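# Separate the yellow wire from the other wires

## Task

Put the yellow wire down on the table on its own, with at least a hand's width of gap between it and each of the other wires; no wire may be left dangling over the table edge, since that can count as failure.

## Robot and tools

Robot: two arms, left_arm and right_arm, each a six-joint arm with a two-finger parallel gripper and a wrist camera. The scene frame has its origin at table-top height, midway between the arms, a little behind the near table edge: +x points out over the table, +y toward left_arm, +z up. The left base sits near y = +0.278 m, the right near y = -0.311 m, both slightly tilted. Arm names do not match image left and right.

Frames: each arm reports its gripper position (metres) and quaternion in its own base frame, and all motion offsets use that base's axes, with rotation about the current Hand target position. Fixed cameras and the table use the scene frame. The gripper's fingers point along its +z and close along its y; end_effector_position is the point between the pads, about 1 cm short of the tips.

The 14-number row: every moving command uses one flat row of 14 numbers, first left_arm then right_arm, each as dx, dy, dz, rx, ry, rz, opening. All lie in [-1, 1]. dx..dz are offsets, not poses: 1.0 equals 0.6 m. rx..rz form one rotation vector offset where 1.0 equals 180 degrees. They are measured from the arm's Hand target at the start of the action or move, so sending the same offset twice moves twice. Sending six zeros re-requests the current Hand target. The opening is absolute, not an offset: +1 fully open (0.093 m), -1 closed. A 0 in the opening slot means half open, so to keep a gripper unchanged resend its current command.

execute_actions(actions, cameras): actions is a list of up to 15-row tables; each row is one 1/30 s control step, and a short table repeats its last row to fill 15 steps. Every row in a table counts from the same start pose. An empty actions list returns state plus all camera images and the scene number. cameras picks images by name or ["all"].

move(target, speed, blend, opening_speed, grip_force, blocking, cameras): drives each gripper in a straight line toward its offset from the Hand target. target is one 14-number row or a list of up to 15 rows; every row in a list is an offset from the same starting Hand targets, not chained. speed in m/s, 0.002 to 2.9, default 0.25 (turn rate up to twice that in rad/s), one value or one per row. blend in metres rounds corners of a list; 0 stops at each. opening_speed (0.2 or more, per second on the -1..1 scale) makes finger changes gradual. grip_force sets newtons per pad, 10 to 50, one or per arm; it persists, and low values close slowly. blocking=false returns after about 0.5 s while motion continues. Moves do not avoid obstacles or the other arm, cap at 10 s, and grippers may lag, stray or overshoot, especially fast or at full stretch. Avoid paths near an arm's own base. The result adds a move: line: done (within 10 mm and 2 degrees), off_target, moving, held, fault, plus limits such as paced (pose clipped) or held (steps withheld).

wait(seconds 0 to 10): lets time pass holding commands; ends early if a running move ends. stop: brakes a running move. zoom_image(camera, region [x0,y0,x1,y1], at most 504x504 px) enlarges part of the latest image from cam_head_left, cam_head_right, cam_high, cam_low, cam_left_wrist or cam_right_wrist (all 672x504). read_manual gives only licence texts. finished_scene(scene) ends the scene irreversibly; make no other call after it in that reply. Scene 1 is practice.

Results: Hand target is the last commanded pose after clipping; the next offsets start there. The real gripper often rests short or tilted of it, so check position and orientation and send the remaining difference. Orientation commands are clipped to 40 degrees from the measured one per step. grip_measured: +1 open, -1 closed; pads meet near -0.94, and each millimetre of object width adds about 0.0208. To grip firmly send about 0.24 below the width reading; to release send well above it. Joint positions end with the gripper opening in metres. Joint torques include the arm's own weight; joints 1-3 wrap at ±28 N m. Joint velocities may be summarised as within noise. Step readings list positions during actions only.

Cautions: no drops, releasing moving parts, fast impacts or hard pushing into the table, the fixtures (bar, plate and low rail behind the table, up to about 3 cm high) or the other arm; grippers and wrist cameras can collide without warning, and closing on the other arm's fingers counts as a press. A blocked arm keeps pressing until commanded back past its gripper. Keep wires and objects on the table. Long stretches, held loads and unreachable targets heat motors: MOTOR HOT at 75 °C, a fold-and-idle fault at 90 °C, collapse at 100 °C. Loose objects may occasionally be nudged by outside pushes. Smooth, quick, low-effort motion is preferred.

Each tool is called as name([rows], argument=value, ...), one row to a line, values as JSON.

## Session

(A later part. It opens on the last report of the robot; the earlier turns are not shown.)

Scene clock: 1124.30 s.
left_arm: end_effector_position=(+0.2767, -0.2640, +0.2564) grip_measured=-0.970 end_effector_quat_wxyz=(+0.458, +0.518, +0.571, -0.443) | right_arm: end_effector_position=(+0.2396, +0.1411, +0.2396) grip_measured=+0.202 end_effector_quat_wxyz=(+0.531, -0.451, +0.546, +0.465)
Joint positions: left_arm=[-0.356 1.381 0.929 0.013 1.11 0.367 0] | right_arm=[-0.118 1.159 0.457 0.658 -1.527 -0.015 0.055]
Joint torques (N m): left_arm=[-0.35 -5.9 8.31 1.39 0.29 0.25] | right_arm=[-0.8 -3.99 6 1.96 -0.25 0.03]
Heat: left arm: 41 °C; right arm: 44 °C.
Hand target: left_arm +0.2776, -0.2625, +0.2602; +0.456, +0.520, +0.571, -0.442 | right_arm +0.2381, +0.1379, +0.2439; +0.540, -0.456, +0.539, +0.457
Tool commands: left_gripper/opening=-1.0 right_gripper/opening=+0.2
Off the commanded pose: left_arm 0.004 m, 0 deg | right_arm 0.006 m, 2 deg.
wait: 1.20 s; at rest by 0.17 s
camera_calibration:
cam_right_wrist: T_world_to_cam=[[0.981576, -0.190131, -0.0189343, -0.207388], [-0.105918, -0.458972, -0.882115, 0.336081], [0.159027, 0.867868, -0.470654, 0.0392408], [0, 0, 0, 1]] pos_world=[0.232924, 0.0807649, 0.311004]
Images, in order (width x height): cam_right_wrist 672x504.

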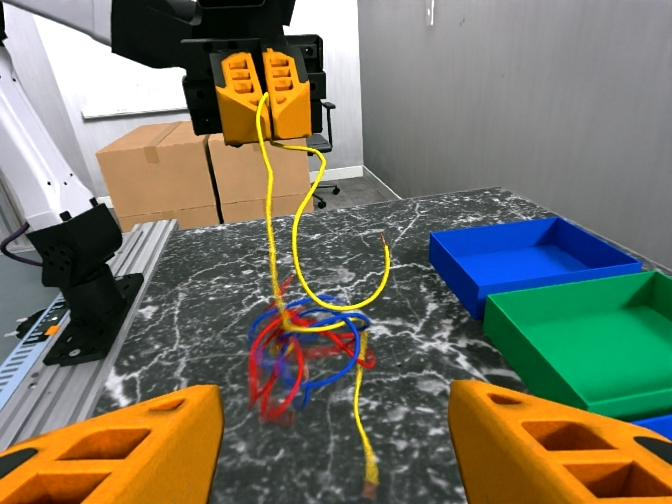

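execute_actions([
  [[0,0,0.1,0,0,0,-1,0,0,0,0,0,0,0.2],[0,0,0.16,0,0,0,-1,0,0,0,0,0,0,0.2],[0,0,0.16,0,0,0,-1,0,0,0,0,0,0,0.2],[0,0,0.1,0,0,0,-1,0,0,0,0,0,0,0.2],[0,0,0,0,0,0,-1,0,0,0,0,0,0,0.2],[0,0,-0.08,0,0,0,-1,0,0,0,0,0,0,0.2],[0,0,-0.12,0,0,0,-1,0,0,0,0,0,0,0.2],[0,0,-0.12,0,0,0,-1,0,0,0,0,0,0,0.2],[0,0,-0.08,0,0,0,-1,0,0,0,0,0,0,0.2],[0,0,0,0,0,0,-1,0,0,0,0,0,0,0.2],[0,0,0.1,0,0,0,-1,0,0,0,0,0,0,0.2],[0,0,0.16,0,0,0,-1,0,0,0,0,0,0,0.2],[0,0,0.16,0,0,0,-1,0,0,0,0,0,0,0.2],[0,0,0.1,0,0,0,-1,0,0,0,0,0,0,0.2],[0,0,0,0,0,0,-1,0,0,0,0,0,0,0.2]],
  [[0,0,-0.08,0,0,0,-1,0,0,0,0,0,0,0.2],[0,0,-0.12,0,0,0,-1,0,0,0,0,0,0,0.2],[0,0,-0.12,0,0,0,-1,0,0,0,0,0,0,0.2],[0,0,-0.08,0,0,0,-1,0,0,0,0,0,0,0.2],[0,0,0,0,0,0,-1,0,0,0,0,0,0,0.2],[0,0,0.1,0,0,0,-1,0,0,0,0,0,0,0.2],[0,0,0.16,0,0,0,-1,0,0,0,0,0,0,0.2],[0,0,0.16,0,0,0,-1,0,0,0,0,0,0,0.2],[0,0,0.1,0,0,0,-1,0,0,0,0,0,0,0.2],[0,0,0,0,0,0,-1,0,0,0,0,0,0,0.2],[0,0,-0.08,0,0,0,-1,0,0,0,0,0,0,0.2],[0,0,-0.12,0,0,0,-1,0,0,0,0,0,0,0.2],[0,0,-0.12,0,0,0,-1,0,0,0,0,0,0,0.2],[0,0,-0.08,0,0,0,-1,0,0,0,0,0,0,0.2],[0,0,0,0,0,0,-1,0,0,0,0,0,0,0.2]],
  [[0,0,0.1,0,0,0,-1,0,0,0,0,0,0,0.2],[0,0,0.16,0,0,0,-1,0,0,0,0,0,0,0.2],[0,0,0.16,0,0,0,-1,0,0,0,0,0,0,0.2],[0,0,0.1,0,0,0,-1,0,0,0,0,0,0,0.2],[0,0,0,0,0,0,-1,0,0,0,0,0,0,0.2],[0,0,-0.08,0,0,0,-1,0,0,0,0,0,0,0.2],[0,0,-0.12,0,0,0,-1,0,0,0,0,0,0,0.2],[0,0,-0.12,0,0,0,-1,0,0,0,0,0,0,0.2],[0,0,-0.08,0,0,0,-1,0,0,0,0,0,0,0.2],[0,0,0,0,0,0,-1,0,0,0,0,0,0,0.2],[0,0,0.08,0,0,0,-1,0,0,0,0,0,0,0.2],[0,0,0.08,0,0,0,-1,0,0,0,0,0,0,0.2],[0,0,0.06,0,0,0,-1,0,0,0,0,0,0,0.2],[0,0,0.05,0,0,0,-1,0,0,0,0,0,0,0.2],[0,0,0.04,0,0,0,-1,0,0,0,0,0,0,0.2]],
], cameras=[])

wait(seconds=1.2, cameras=["cam_right_wrist"])

zoom_image(camera="cam_right_wrist", region=[200, 160, 460, 460])

Scene clock: 1143.80 s.
left_arm: end_effector_position=(+0.2757, -0.2645, +0.2823) grip_measured=-0.970 end_effector_quat_wxyz=(+0.459, +0.518, +0.569, -0.444) | right_arm: end_effector_position=(+0.2396, +0.1411, +0.2396) grip_measured=+0.202 end_effector_quat_wxyz=(+0.531, -0.451, +0.546, +0.465)
Joint positions: left_arm=[-0.358 1.362 1.013 -0.082 1.114 0.361 0] | right_arm=[-0.118 1.159 0.457 0.658 -1.527 -0.015 0.055]
Joint torques (N m): left_arm=[-0.21 -5.64 8.18 1.38 0.26 0.28] | right_arm=[-0.73 -4.25 6.06 1.95 -0.26 0]
Heat: left arm: 42 °C; right arm: 44 °C.
Hand target: left_arm +0.2776, -0.2625, +0.2842; +0.456, +0.520, +0.571, -0.442 | right_arm +0.2381, +0.1379, +0.2439; +0.540, -0.456, +0.539, +0.457
Off the commanded pose: left_arm 0.003 m, 1 deg | right_arm 0.006 m, 2 deg.
Step readings (end_effector_position of left_arm | right_arm):
0: (+0.2767, -0.2640, +0.2564) | (+0.2396, +0.1411, +0.2396)
1: (+0.2765, -0.2639, +0.2592) | (+0.2396, +0.1411, +0.2396)
2: (+0.2778, -0.2644, +0.2678) | (+0.2396, +0.1411, +0.2396)
4: (+0.2821, -0.2660, +0.3003) | (+0.2396, +0.1411, +0.2396)
8: (+0.2712, -0.2624, +0.2755) | (+0.2396, +0.1411, +0.2396)
15: (+0.2763, -0.2638, +0.2939) | (+0.2396, +0.1411, +0.2396)
16: (+0.2759, -0.2631, +0.3033) | (+0.2396, +0.1411, +0.2396)
17: (+0.2731, -0.2619, +0.2986) | (+0.2396, +0.1411, +0.2396)
19: (+0.2671, -0.2610, +0.2523) | (+0.2396, +0.1411, +0.2396)
23: (+0.2712, -0.2621, +0.2464) | (+0.2396, +0.1411, +0.2396)
30: (+0.2672, -0.2610, +0.2272) | (+0.2396, +0.1411, +0.2396)
31: (+0.2680, -0.2610, +0.2208) | (+0.2396, +0.1411, +0.2396)
32: (+0.2686, -0.2612, +0.2280) | (+0.2396, +0.1411, +0.2396)
34: (+0.2744, -0.2639, +0.2746) | (+0.2396, +0.1411, +0.2396)
38: (+0.2692, -0.2618, +0.2763) | (+0.2396, +0.1411, +0.2396)
45: (+0.2757, -0.2645, +0.2683) | (+0.2396, +0.1411, +0.2396)
No camera images: "cameras" was empty.

Scene clock: 1145.00 s.
left_arm: end_effector_position=(+0.2756, -0.2644, +0.2823) grip_measured=-0.970 end_effector_quat_wxyz=(+0.458, +0.518, +0.569, -0.444) | right_arm: end_effector_position=(+0.2396, +0.1411, +0.2396) grip_measured=+0.202 end_effector_quat_wxyz=(+0.531, -0.451, +0.546, +0.465)
Joint positions: left_arm=[-0.358 1.362 1.013 -0.082 1.114 0.361 0] | right_arm=[-0.118 1.159 0.457 0.658 -1.527 -0.015 0.055]
Joint torques (N m): left_arm=[-0.17 -5.6 8.16 1.38 0.27 0.27] | right_arm=[-0.66 -4.11 6.05 1.92 -0.19 0.03]
Heat: left arm: 41 °C; right arm: 44 °C.
Hand target: left_arm +0.2776, -0.2625, +0.2842; +0.456, +0.520, +0.571, -0.442 | right_arm +0.2381, +0.1379, +0.2439; +0.540, -0.456, +0.539, +0.457
Tool commands: left_gripper/opening=-1.0 right_gripper/opening=+0.2
Off the commanded pose: left_arm 0.003 m, 1 deg | right_arm 0.006 m, 2 deg.
wait: 1.20 s; at rest by 0.17 s
camera_calibration:
cam_right_wrist: T_world_to_cam=[[0.981576, -0.190131, -0.0189343, -0.207388], [-0.105918, -0.458972, -0.882115, 0.336081], [0.159027, 0.867868, -0.470654, 0.0392408], [0, 0, 0, 1]] pos_world=[0.232924, 0.0807649, 0.311004]
Images, in order (width x height): cam_right_wrist 672x504.

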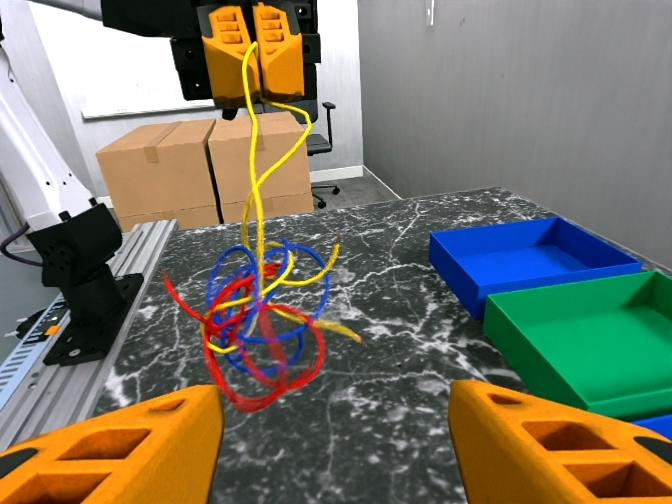

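Scaled by 1.680 from the camera's 672x504 image, which has a finer 960x720 frame.

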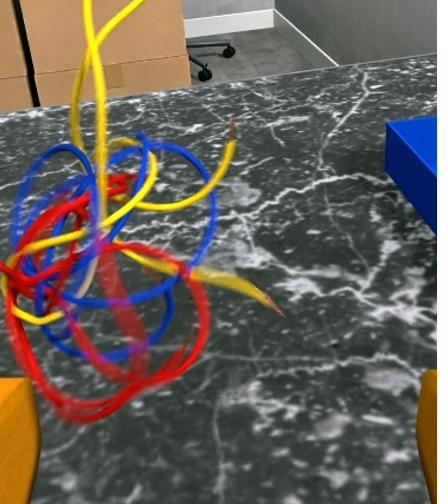

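wait(seconds=1.5, cameras=["cam_right_wrist"])

zoom_image(camera="cam_right_wrist", region=[150, 160, 390, 420])

Scene clock: 1155.40 s.
left_arm: end_effector_position=(+0.2756, -0.2644, +0.2823) grip_measured=-0.970 end_effector_quat_wxyz=(+0.458, +0.518, +0.569, -0.444) | right_arm: end_effector_position=(+0.2396, +0.1411, +0.2396) grip_measured=+0.202 end_effector_quat_wxyz=(+0.531, -0.451, +0.546, +0.465)
Joint positions: left_arm=[-0.358 1.362 1.013 -0.082 1.114 0.361 0] | right_arm=[-0.118 1.159 0.457 0.658 -1.527 -0.015 0.055]
Joint torques (N m): left_arm=[-0.13 -5.57 8.23 1.39 0.26 0.28] | right_arm=[-0.64 -4.26 5.87 1.95 -0.2 -0.02]
Heat: left arm: 41 °C; right arm: 44 °C.
Hand target: left_arm +0.2776, -0.2625, +0.2842; +0.456, +0.520, +0.571, -0.442 | right_arm +0.2381, +0.1379, +0.2439; +0.540, -0.456, +0.539, +0.457
Tool commands: left_gripper/opening=-1.0 right_gripper/opening=+0.2
Off the commanded pose: left_arm 0.003 m, 1 deg | right_arm 0.006 m, 2 deg.
wait: 1.50 s; at rest from the start
camera_calibration:
cam_right_wrist: T_world_to_cam=[[0.981576, -0.190131, -0.0189343, -0.207388], [-0.105918, -0.458972, -0.882115, 0.336081], [0.159027, 0.867868, -0.470654, 0.0392408], [0, 0, 0, 1]] pos_world=[0.232924, 0.0807649, 0.311004]
Images, in order (width x height): cam_right_wrist 672x504.

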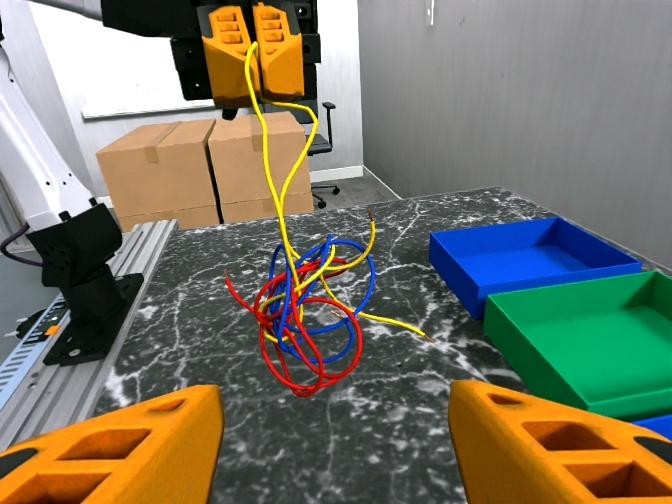

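Scaled by 1.938 from the camera's 672x504 image, which has a finer 960x720 frame.

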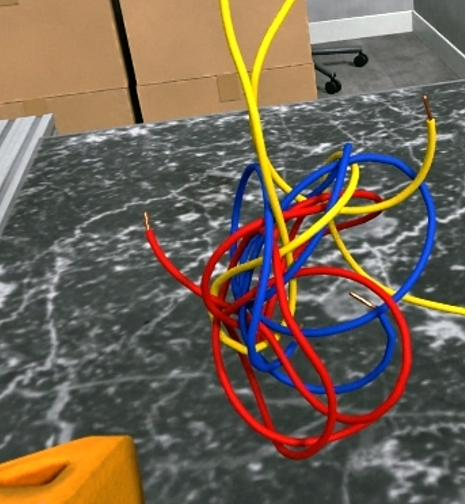

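execute_actions([
  [[0.02,0,0,0,0,0,-1,0,0,0,0,0,0,0.2],[0.04,0,0,0,0,0,-1,0,0,0,0,0,0,0.2],[0.06,0,0,0,0,0,-1,0,0,0,0,0,0,0.2],[0.07,0,0,0,0,0,-1,0,0,0,0,0,0,0.2]],
  [[-0.03,0,0.1,0,0,0,-1,0,0,0,0,0,0,0.2],[-0.1,0,0.16,0,0,0,-1,0,0,0,0,0,0,0.2],[-0.18,0,0.16,0,0,0,-1,0,0,0,0,0,0,0.2],[-0.25,0,0.1,0,0,0,-1,0,0,0,0,0,0,0.2],[-0.28,0,0,0,0,0,-1,0,0,0,0,0,0,0.2],[-0.25,0,-0.1,0,0,0,-1,0,0,0,0,0,0,0.2],[-0.18,0,-0.16,0,0,0,-1,0,0,0,0,0,0,0.2],[-0.1,0,-0.16,0,0,0,-1,0,0,0,0,0,0,0.2],[-0.03,0,-0.1,0,0,0,-1,0,0,0,0,0,0,0.2],[0,0,0,0,0,0,-1,0,0,0,0,0,0,0.2],[-0.03,0,0.1,0,0,0,-1,0,0,0,0,0,0,0.2],[-0.1,0,0.16,0,0,0,-1,0,0,0,0,0,0,0.2],[-0.18,0,0.16,0,0,0,-1,0,0,0,0,0,0,0.2],[-0.25,0,0.1,0,0,0,-1,0,0,0,0,0,0,0.2],[-0.28,0,0,0,0,0,-1,0,0,0,0,0,0,0.2]],
  [[0.03,0,-0.1,0,0,0,-1,0,0,0,0,0,0,0.2],[0.1,0,-0.16,0,0,0,-1,0,0,0,0,0,0,0.2],[0.18,0,-0.16,0,0,0,-1,0,0,0,0,0,0,0.2],[0.25,0,-0.1,0,0,0,-1,0,0,0,0,0,0,0.2],[0.28,0,0,0,0,0,-1,0,0,0,0,0,0,0.2],[0.25,0,0.1,0,0,0,-1,0,0,0,0,0,0,0.2],[0.18,0,0.16,0,0,0,-1,0,0,0,0,0,0,0.2],[0.1,0,0.16,0,0,0,-1,0,0,0,0,0,0,0.2],[0.03,0,0.1,0,0,0,-1,0,0,0,0,0,0,0.2],[0,0,0,0,0,0,-1,0,0,0,0,0,0,0.2],[0.03,0,-0.1,0,0,0,-1,0,0,0,0,0,0,0.2],[0.1,0,-0.16,0,0,0,-1,0,0,0,0,0,0,0.2],[0.18,0,-0.16,0,0,0,-1,0,0,0,0,0,0,0.2],[0.25,0,-0.1,0,0,0,-1,0,0,0,0,0,0,0.2],[0.28,0,0,0,0,0,-1,0,0,0,0,0,0,0.2]],
  [[-0.03,0,0.1,0,0,0,-1,0,0,0,0,0,0,0.2],[-0.1,0,0.16,0,0,0,-1,0,0,0,0,0,0,0.2],[-0.18,0,0.16,0,0,0,-1,0,0,0,0,0,0,0.2],[-0.25,0,0.1,0,0,0,-1,0,0,0,0,0,0,0.2],[-0.28,0,0,0,0,0,-1,0,0,0,0,0,0,0.2],[-0.25,0,-0.1,0,0,0,-1,0,0,0,0,0,0,0.2],[-0.18,0,-0.16,0,0,0,-1,0,0,0,0,0,0,0.2],[-0.1,0,-0.16,0,0,0,-1,0,0,0,0,0,0,0.2],[-0.03,0,-0.1,0,0,0,-1,0,0,0,0,0,0,0.2],[0,0,0,0,0,0,-1,0,0,0,0,0,0,0.2],[-0.03,0,0.1,0,0,0,-1,0,0,0,0,0,0,0.2],[-0.1,0,0.16,0,0,0,-1,0,0,0,0,0,0,0.2],[-0.18,0,0.16,0,0,0,-1,0,0,0,0,0,0,0.2],[-0.25,0,0.1,0,0,0,-1,0,0,0,0,0,0,0.2],[-0.28,0,0,0,0,0,-1,0,0,0,0,0,0,0.2]],
  [[0.03,0,-0.1,0,0,0,-1,0,0,0,0,0,0,0.2],[0.1,0,-0.16,0,0,0,-1,0,0,0,0,0,0,0.2],[0.18,0,-0.16,0,0,0,-1,0,0,0,0,0,0,0.2],[0.25,0,-0.1,0,0,0,-1,0,0,0,0,0,0,0.2],[0.28,0,0,0,0,0,-1,0,0,0,0,0,0,0.2],[0.27,0,0.07,0,0,0,-1,0,0,0,0,0,0,0.2],[0.25,0,0.06,0,0,0,-1,0,0,0,0,0,0,0.2],[0.22,0,0.04,0,0,0,-1,0,0,0,0,0,0,0.2],[0.2,0,0.02,0,0,0,-1,0,0,0,0,0,0,0.2]],
], cameras=[])

wait(seconds=1.5, cameras=["cam_right_wrist"])

zoom_image(camera="cam_right_wrist", region=[180, 160, 440, 440])

Scene clock: 1217.13 s.
left_arm: end_effector_position=(+0.2707, -0.2646, +0.2917) grip_measured=-0.970 end_effector_quat_wxyz=(+0.456, +0.517, +0.571, -0.447) | right_arm: end_effector_position=(+0.2396, +0.1411, +0.2396) grip_measured=+0.202 end_effector_quat_wxyz=(+0.531, -0.451, +0.546, +0.465)
Joint positions: left_arm=[-0.364 1.342 1.036 -0.125 1.11 0.351 0] | right_arm=[-0.118 1.159 0.457 0.658 -1.527 -0.015 0.055]
Joint torques (N m): left_arm=[-0.25 -5.56 8.81 1.39 0.25 0.28] | right_arm=[-0.81 -4.01 5.94 1.92 -0.18 -0.01]
Motor temperatures (°C): left_arm=[25 35 41 39 25 28 29] | right_arm=[24 31 40 43 26 24 26]
Heat: left arm: 41 °C; right arm: 43 °C.
Hand target: left_arm +0.2716, -0.2625, +0.2962; +0.456, +0.520, +0.571, -0.442 | right_arm +0.2381, +0.1379, +0.2439; +0.540, -0.456, +0.539, +0.457
Off the commanded pose: left_arm 0.005 m, 1 deg | right_arm 0.006 m, 2 deg.
Step readings (end_effector_position of left_arm | right_arm):
0: (+0.2756, -0.2644, +0.2823) | (+0.2396, +0.1411, +0.2396)
1: (+0.2767, -0.2644, +0.2818) | (+0.2396, +0.1411, +0.2396)
2: (+0.2800, -0.2648, +0.2826) | (+0.2396, +0.1411, +0.2396)
4: (+0.2951, -0.2645, +0.2824) | (+0.2396, +0.1411, +0.2396)
8: (+0.3210, -0.2598, +0.2742) | (+0.2396, +0.1411, +0.2396)
15: (+0.3193, -0.2625, +0.2761) | (+0.2396, +0.1411, +0.2396)
16: (+0.3185, -0.2629, +0.2788) | (+0.2396, +0.1411, +0.2396)
17: (+0.3143, -0.2635, +0.2862) | (+0.2396, +0.1411, +0.2396)
19: (+0.2836, -0.2673, +0.3084) | (+0.2396, +0.1411, +0.2396)
23: (+0.1804, -0.2692, +0.2855) | (+0.2396, +0.1411, +0.2396)
30: (+0.2330, -0.2583, +0.3051) | (+0.2396, +0.1411, +0.2396)
31: (+0.2028, -0.2634, +0.3129) | (+0.2396, +0.1411, +0.2396)
32: (+0.1787, -0.2648, +0.3073) | (+0.2396, +0.1411, +0.2396)
34: (+0.1929, -0.2572, +0.2697) | (+0.2396, +0.1411, +0.2396)
38: (+0.2757, -0.2439, +0.2658) | (+0.2396, +0.1411, +0.2396)
45: (+0.2245, -0.2510, +0.2485) | (+0.2396, +0.1411, +0.2396)
46: (+0.2557, -0.2444, +0.2424) | (+0.2396, +0.1411, +0.2396)
47: (+0.2769, -0.2405, +0.2487) | (+0.2396, +0.1411, +0.2396)
49: (+0.2645, -0.2497, +0.2852) | (+0.2396, +0.1411, +0.2396)
53: (+0.1809, -0.2626, +0.2844) | (+0.2396, +0.1411, +0.2396)
60: (+0.2344, -0.2585, +0.3050) | (+0.2396, +0.1411, +0.2396)
61: (+0.2032, -0.2636, +0.3120) | (+0.2396, +0.1411, +0.2396)
62: (+0.1797, -0.2648, +0.3051) | (+0.2396, +0.1411, +0.2396)
64: (+0.1960, -0.2574, +0.2675) | (+0.2396, +0.1411, +0.2396)
68: (+0.2926, -0.2433, +0.2536) | (+0.2396, +0.1411, +0.2396)
75: (+0.2734, -0.2655, +0.2981) | (+0.2396, +0.1411, +0.2396)
No camera images: "cameras" was empty.

Scene clock: 1218.63 s.
left_arm: end_effector_position=(+0.2707, -0.2645, +0.2916) grip_measured=-0.970 end_effector_quat_wxyz=(+0.455, +0.517, +0.571, -0.447) | right_arm: end_effector_position=(+0.2396, +0.1411, +0.2396) grip_measured=+0.202 end_effector_quat_wxyz=(+0.531, -0.451, +0.546, +0.465)
Joint positions: left_arm=[-0.364 1.342 1.036 -0.125 1.11 0.351 0] | right_arm=[-0.118 1.159 0.457 0.658 -1.527 -0.015 0.055]
Joint torques (N m): left_arm=[-0.25 -5.6 8.83 1.4 0.25 0.29] | right_arm=[-0.66 -4.03 5.87 1.96 -0.23 0.03]
Heat: left arm: 41 °C; right arm: 43 °C.
Hand target: left_arm +0.2716, -0.2625, +0.2962; +0.456, +0.520, +0.571, -0.442 | right_arm +0.2381, +0.1379, +0.2439; +0.540, -0.456, +0.539, +0.457
Tool commands: left_gripper/opening=-1.0 right_gripper/opening=+0.2
Off the commanded pose: left_arm 0.005 m, 1 deg | right_arm 0.006 m, 2 deg.
wait: 1.50 s; at rest by 0.17 s
camera_calibration:
cam_right_wrist: T_world_to_cam=[[0.981576, -0.190131, -0.0189343, -0.207388], [-0.105918, -0.458972, -0.882115, 0.336081], [0.159027, 0.867868, -0.470654, 0.0392408], [0, 0, 0, 1]] pos_world=[0.232924, 0.0807649, 0.311004]
Images, in order (width x height): cam_right_wrist 672x504.

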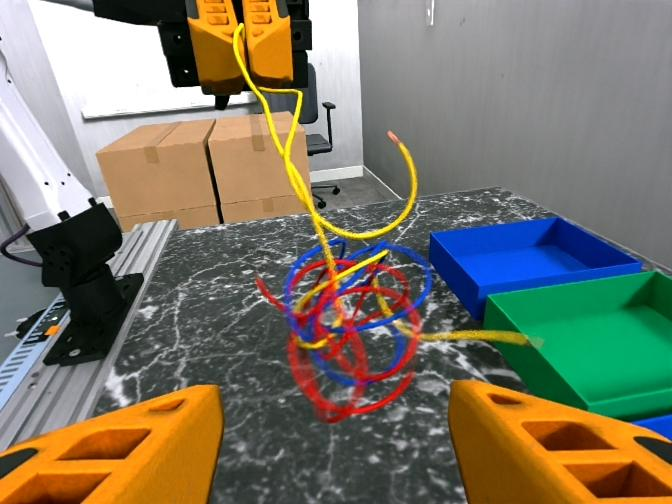

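Scaled by 1.800 from the camera's 672x504 image, which has a finer 960x720 frame.

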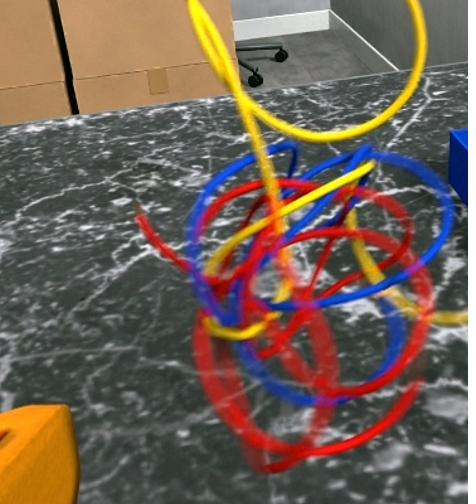

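execute_actions([
  [[0,0,0.1,0,0,0,-1,0,0,0,0,0,0,0.2],[0,0,0.16,0,0,0,-1,0,0,0,0,0,0,0.2],[0,0,0.16,0,0,0,-1,0,0,0,0,0,0,0.2],[0,0,0.1,0,0,0,-1,0,0,0,0,0,0,0.2],[0,0,0,0,0,0,-1,0,0,0,0,0,0,0.2],[0,0,-0.1,0,0,0,-1,0,0,0,0,0,0,0.2],[0,0,-0.16,0,0,0,-1,0,0,0,0,0,0,0.2],[0,0,-0.16,0,0,0,-1,0,0,0,0,0,0,0.2],[0,0,-0.1,0,0,0,-1,0,0,0,0,0,0,0.2],[0,0,0,0,0,0,-1,0,0,0,0,0,0,0.2],[0,0,0.1,0,0,0,-1,0,0,0,0,0,0,0.2],[0,0,0.16,0,0,0,-1,0,0,0,0,0,0,0.2],[0,0,0.16,0,0,0,-1,0,0,0,0,0,0,0.2],[0,0,0.1,0,0,0,-1,0,0,0,0,0,0,0.2],[0,0,0,0,0,0,-1,0,0,0,0,0,0,0.2]],
  [[0,0,-0.1,0,0,0,-1,0,0,0,0,0,0,0.2],[0,0,-0.16,0,0,0,-1,0,0,0,0,0,0,0.2],[0,0,-0.16,0,0,0,-1,0,0,0,0,0,0,0.2],[0,0,-0.1,0,0,0,-1,0,0,0,0,0,0,0.2],[0,0,0,0,0,0,-1,0,0,0,0,0,0,0.2],[0,0,0.1,0,0,0,-1,0,0,0,0,0,0,0.2],[0,0,0.16,0,0,0,-1,0,0,0,0,0,0,0.2],[0,0,0.16,0,0,0,-1,0,0,0,0,0,0,0.2],[0,0,0.1,0,0,0,-1,0,0,0,0,0,0,0.2],[0,0,0,0,0,0,-1,0,0,0,0,0,0,0.2],[0,0,-0.1,0,0,0,-1,0,0,0,0,0,0,0.2],[0,0,-0.16,0,0,0,-1,0,0,0,0,0,0,0.2],[0,0,-0.16,0,0,0,-1,0,0,0,0,0,0,0.2],[0,0,-0.1,0,0,0,-1,0,0,0,0,0,0,0.2],[0,0,0,0,0,0,-1,0,0,0,0,0,0,0.2]],
  [[0,0,0.1,0,0,0,-1,0,0,0,0,0,0,0.2],[0,0,0.16,0,0,0,-1,0,0,0,0,0,0,0.2],[0,0,0.16,0,0,0,-1,0,0,0,0,0,0,0.2],[0,0,0.1,0,0,0,-1,0,0,0,0,0,0,0.2],[0,0,0,0,0,0,-1,0,0,0,0,0,0,0.2],[0,0,-0.1,0,0,0,-1,0,0,0,0,0,0,0.2],[0,0,-0.16,0,0,0,-1,0,0,0,0,0,0,0.2],[0,0,-0.16,0,0,0,-1,0,0,0,0,0,0,0.2],[0,0,-0.1,0,0,0,-1,0,0,0,0,0,0,0.2],[0,0,0,0,0,0,-1,0,0,0,0,0,0,0.2],[0,0,0.06,0,0,0,-1,0,0,0,0,0,0,0.2],[0,0,0.06,0,0,0,-1,0,0,0,0,0,0,0.2],[0,0,0.04,0,0,0,-1,0,0,0,0,0,0,0.2],[0,0,0.02,0,0,0,-1,0,0,0,0,0,0,0.2],[0,0,0,0,0,0,-1,0,0,0,0,0,0,0.2]],
], cameras=[])

wait(seconds=1.8, cameras=["cam_right_wrist"])

zoom_image(camera="cam_right_wrist", region=[180, 160, 440, 440])

Scene clock: 1243.40 s.
left_arm: end_effector_position=(+0.2685, -0.2653, +0.2974) grip_measured=-0.970 end_effector_quat_wxyz=(+0.456, +0.520, +0.569, -0.445) | right_arm: end_effector_position=(+0.2396, +0.1411, +0.2396) grip_measured=+0.202 end_effector_quat_wxyz=(+0.531, -0.451, +0.546, +0.465)
Joint positions: left_arm=[-0.369 1.336 1.056 -0.154 1.108 0.36 0] | right_arm=[-0.118 1.159 0.457 0.658 -1.527 -0.015 0.055]
Joint torques (N m): left_arm=[0.08 -4.92 7.46 1.53 0.26 0.3] | right_arm=[-0.61 -3.93 5.78 1.97 -0.23 -0.01]
Heat: left arm: 42 °C; right arm: 43 °C.
Hand target: left_arm +0.2716, -0.2625, +0.2962; +0.456, +0.520, +0.571, -0.442 | right_arm +0.2381, +0.1379, +0.2439; +0.540, -0.456, +0.539, +0.457
Off the commanded pose: left_arm 0.004 m, 0 deg | right_arm 0.006 m, 2 deg.
Step readings (end_effector_position of left_arm | right_arm):
0: (+0.2707, -0.2645, +0.2916) | (+0.2396, +0.1411, +0.2396)
1: (+0.2704, -0.2644, +0.2943) | (+0.2396, +0.1411, +0.2396)
2: (+0.2707, -0.2645, +0.3041) | (+0.2396, +0.1411, +0.2396)
4: (+0.2729, -0.2654, +0.3417) | (+0.2396, +0.1411, +0.2396)
8: (+0.2608, -0.2612, +0.3055) | (+0.2396, +0.1411, +0.2396)
15: (+0.2702, -0.2645, +0.3238) | (+0.2396, +0.1411, +0.2396)
16: (+0.2673, -0.2634, +0.3345) | (+0.2396, +0.1411, +0.2396)
17: (+0.2629, -0.2616, +0.3275) | (+0.2396, +0.1411, +0.2396)
19: (+0.2572, -0.2613, +0.2756) | (+0.2396, +0.1411, +0.2396)
23: (+0.2660, -0.2634, +0.2773) | (+0.2396, +0.1411, +0.2396)
30: (+0.2595, -0.2614, +0.2540) | (+0.2396, +0.1411, +0.2396)
31: (+0.2618, -0.2620, +0.2458) | (+0.2396, +0.1411, +0.2396)
32: (+0.2643, -0.2617, +0.2561) | (+0.2396, +0.1411, +0.2396)
34: (+0.2706, -0.2641, +0.3082) | (+0.2396, +0.1411, +0.2396)
38: (+0.2608, -0.2610, +0.3047) | (+0.2396, +0.1411, +0.2396)
45: (+0.2694, -0.2650, +0.2895) | (+0.2396, +0.1411, +0.2396)
No camera images: "cameras" was empty.

Scene clock: 1245.20 s.
left_arm: end_effector_position=(+0.2685, -0.2653, +0.2974) grip_measured=-0.970 end_effector_quat_wxyz=(+0.456, +0.520, +0.569, -0.445) | right_arm: end_effector_position=(+0.2396, +0.1411, +0.2396) grip_measured=+0.202 end_effector_quat_wxyz=(+0.531, -0.451, +0.546, +0.465)
Joint positions: left_arm=[-0.369 1.336 1.056 -0.154 1.108 0.36 0] | right_arm=[-0.118 1.159 0.457 0.658 -1.527 -0.015 0.055]
Joint torques (N m): left_arm=[0.13 -4.82 7.43 1.53 0.27 0.27] | right_arm=[-0.72 -4.05 6.05 1.95 -0.24 0]
Heat: left arm: 42 °C; right arm: 43 °C.
Hand target: left_arm +0.2716, -0.2625, +0.2962; +0.456, +0.520, +0.571, -0.442 | right_arm +0.2381, +0.1379, +0.2439; +0.540, -0.456, +0.539, +0.457
Tool commands: left_gripper/opening=-1.0 right_gripper/opening=+0.2
Off the commanded pose: left_arm 0.004 m, 0 deg | right_arm 0.006 m, 2 deg.
wait: 1.80 s; at rest by 0.17 s
camera_calibration:
cam_right_wrist: T_world_to_cam=[[0.981576, -0.190131, -0.0189343, -0.207388], [-0.105918, -0.458972, -0.882115, 0.336081], [0.159027, 0.867868, -0.470654, 0.0392408], [0, 0, 0, 1]] pos_world=[0.232924, 0.0807649, 0.311004]
Images, in order (width x height): cam_right_wrist 672x504.

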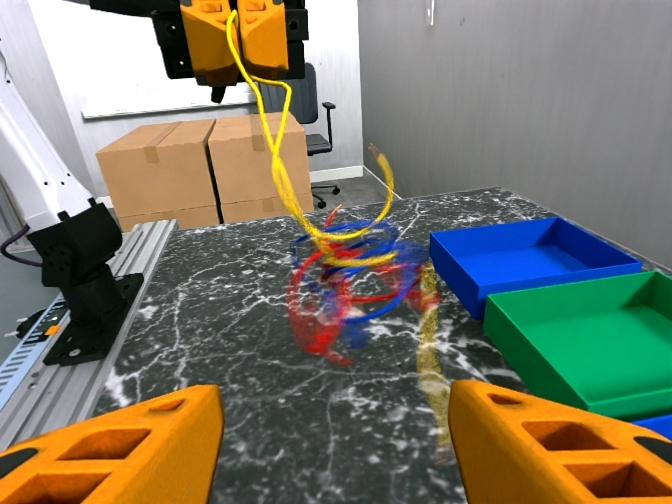

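Scaled by 1.800 from the camera's 672x504 image, which has a finer 960x720 frame.

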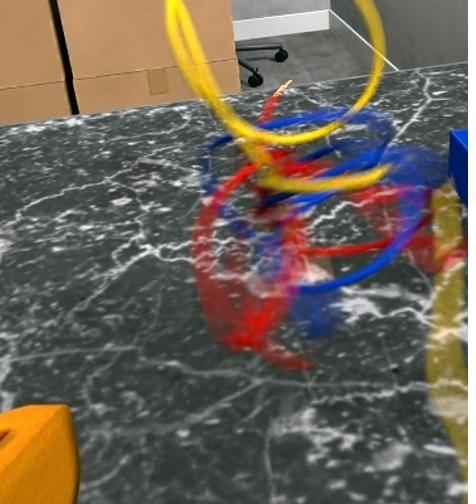

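wait(seconds=0.5, cameras=["cam_right_wrist", "cam_left_wrist"])

zoom_image(camera="cam_right_wrist", region=[230, 160, 490, 470])

zoom_image(camera="cam_left_wrist", region=[200, 250, 560, 504])

Scene clock: 1255.63 s.
left_arm: end_effector_position=(+0.2685, -0.2653, +0.2974) grip_measured=-0.970 end_effector_quat_wxyz=(+0.456, +0.520, +0.569, -0.445) | right_arm: end_effector_position=(+0.2396, +0.1411, +0.2396) grip_measured=+0.202 end_effector_quat_wxyz=(+0.531, -0.451, +0.546, +0.465)
Joint positions: left_arm=[-0.369 1.336 1.056 -0.154 1.108 0.36 0] | right_arm=[-0.118 1.159 0.457 0.658 -1.527 -0.015 0.055]
Joint torques (N m): left_arm=[0.12 -4.85 7.47 1.53 0.26 0.28] | right_arm=[-0.59 -4.15 6.01 1.94 -0.25 -0.02]
Heat: left arm: 43 °C; right arm: 43 °C.
Hand target: left_arm +0.2716, -0.2625, +0.2962; +0.456, +0.520, +0.571, -0.442 | right_arm +0.2381, +0.1379, +0.2439; +0.540, -0.456, +0.539, +0.457
Tool commands: left_gripper/opening=-1.0 right_gripper/opening=+0.2
Off the commanded pose: left_arm 0.004 m, 0 deg | right_arm 0.006 m, 2 deg.
wait: 0.50 s; at rest from the start
camera_calibration:
cam_left_wrist: T_world_to_cam=[[-0.998512, -0.054525, 0.00040996, 0.253003], [-0.0325734, 0.59045, -0.806417, 0.442647], [0.0437278, -0.80523, -0.591348, 0.0324768], [0, 0, 0, 1]] pos_world=[0.265625, -0.221415, 0.37606]
cam_right_wrist: T_world_to_cam=[[0.981576, -0.190131, -0.0189343, -0.207388], [-0.105918, -0.458972, -0.882115, 0.336081], [0.159027, 0.867868, -0.470654, 0.0392408], [0, 0, 0, 1]] pos_world=[0.232924, 0.0807649, 0.311004]
Images, in order (width x height): cam_left_wrist 672x504, cam_right_wrist 672x504.

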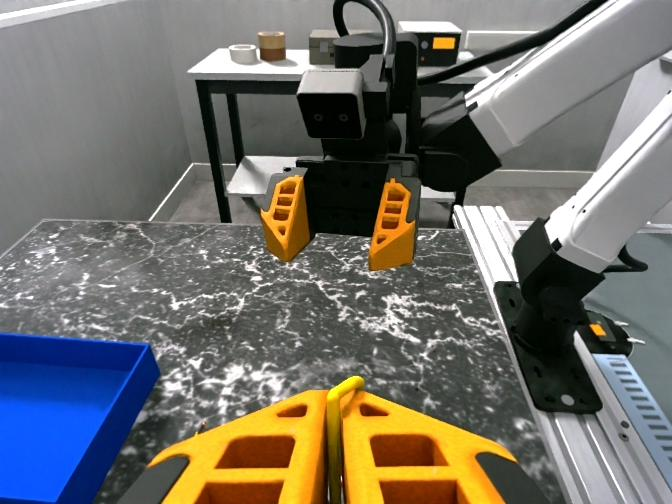

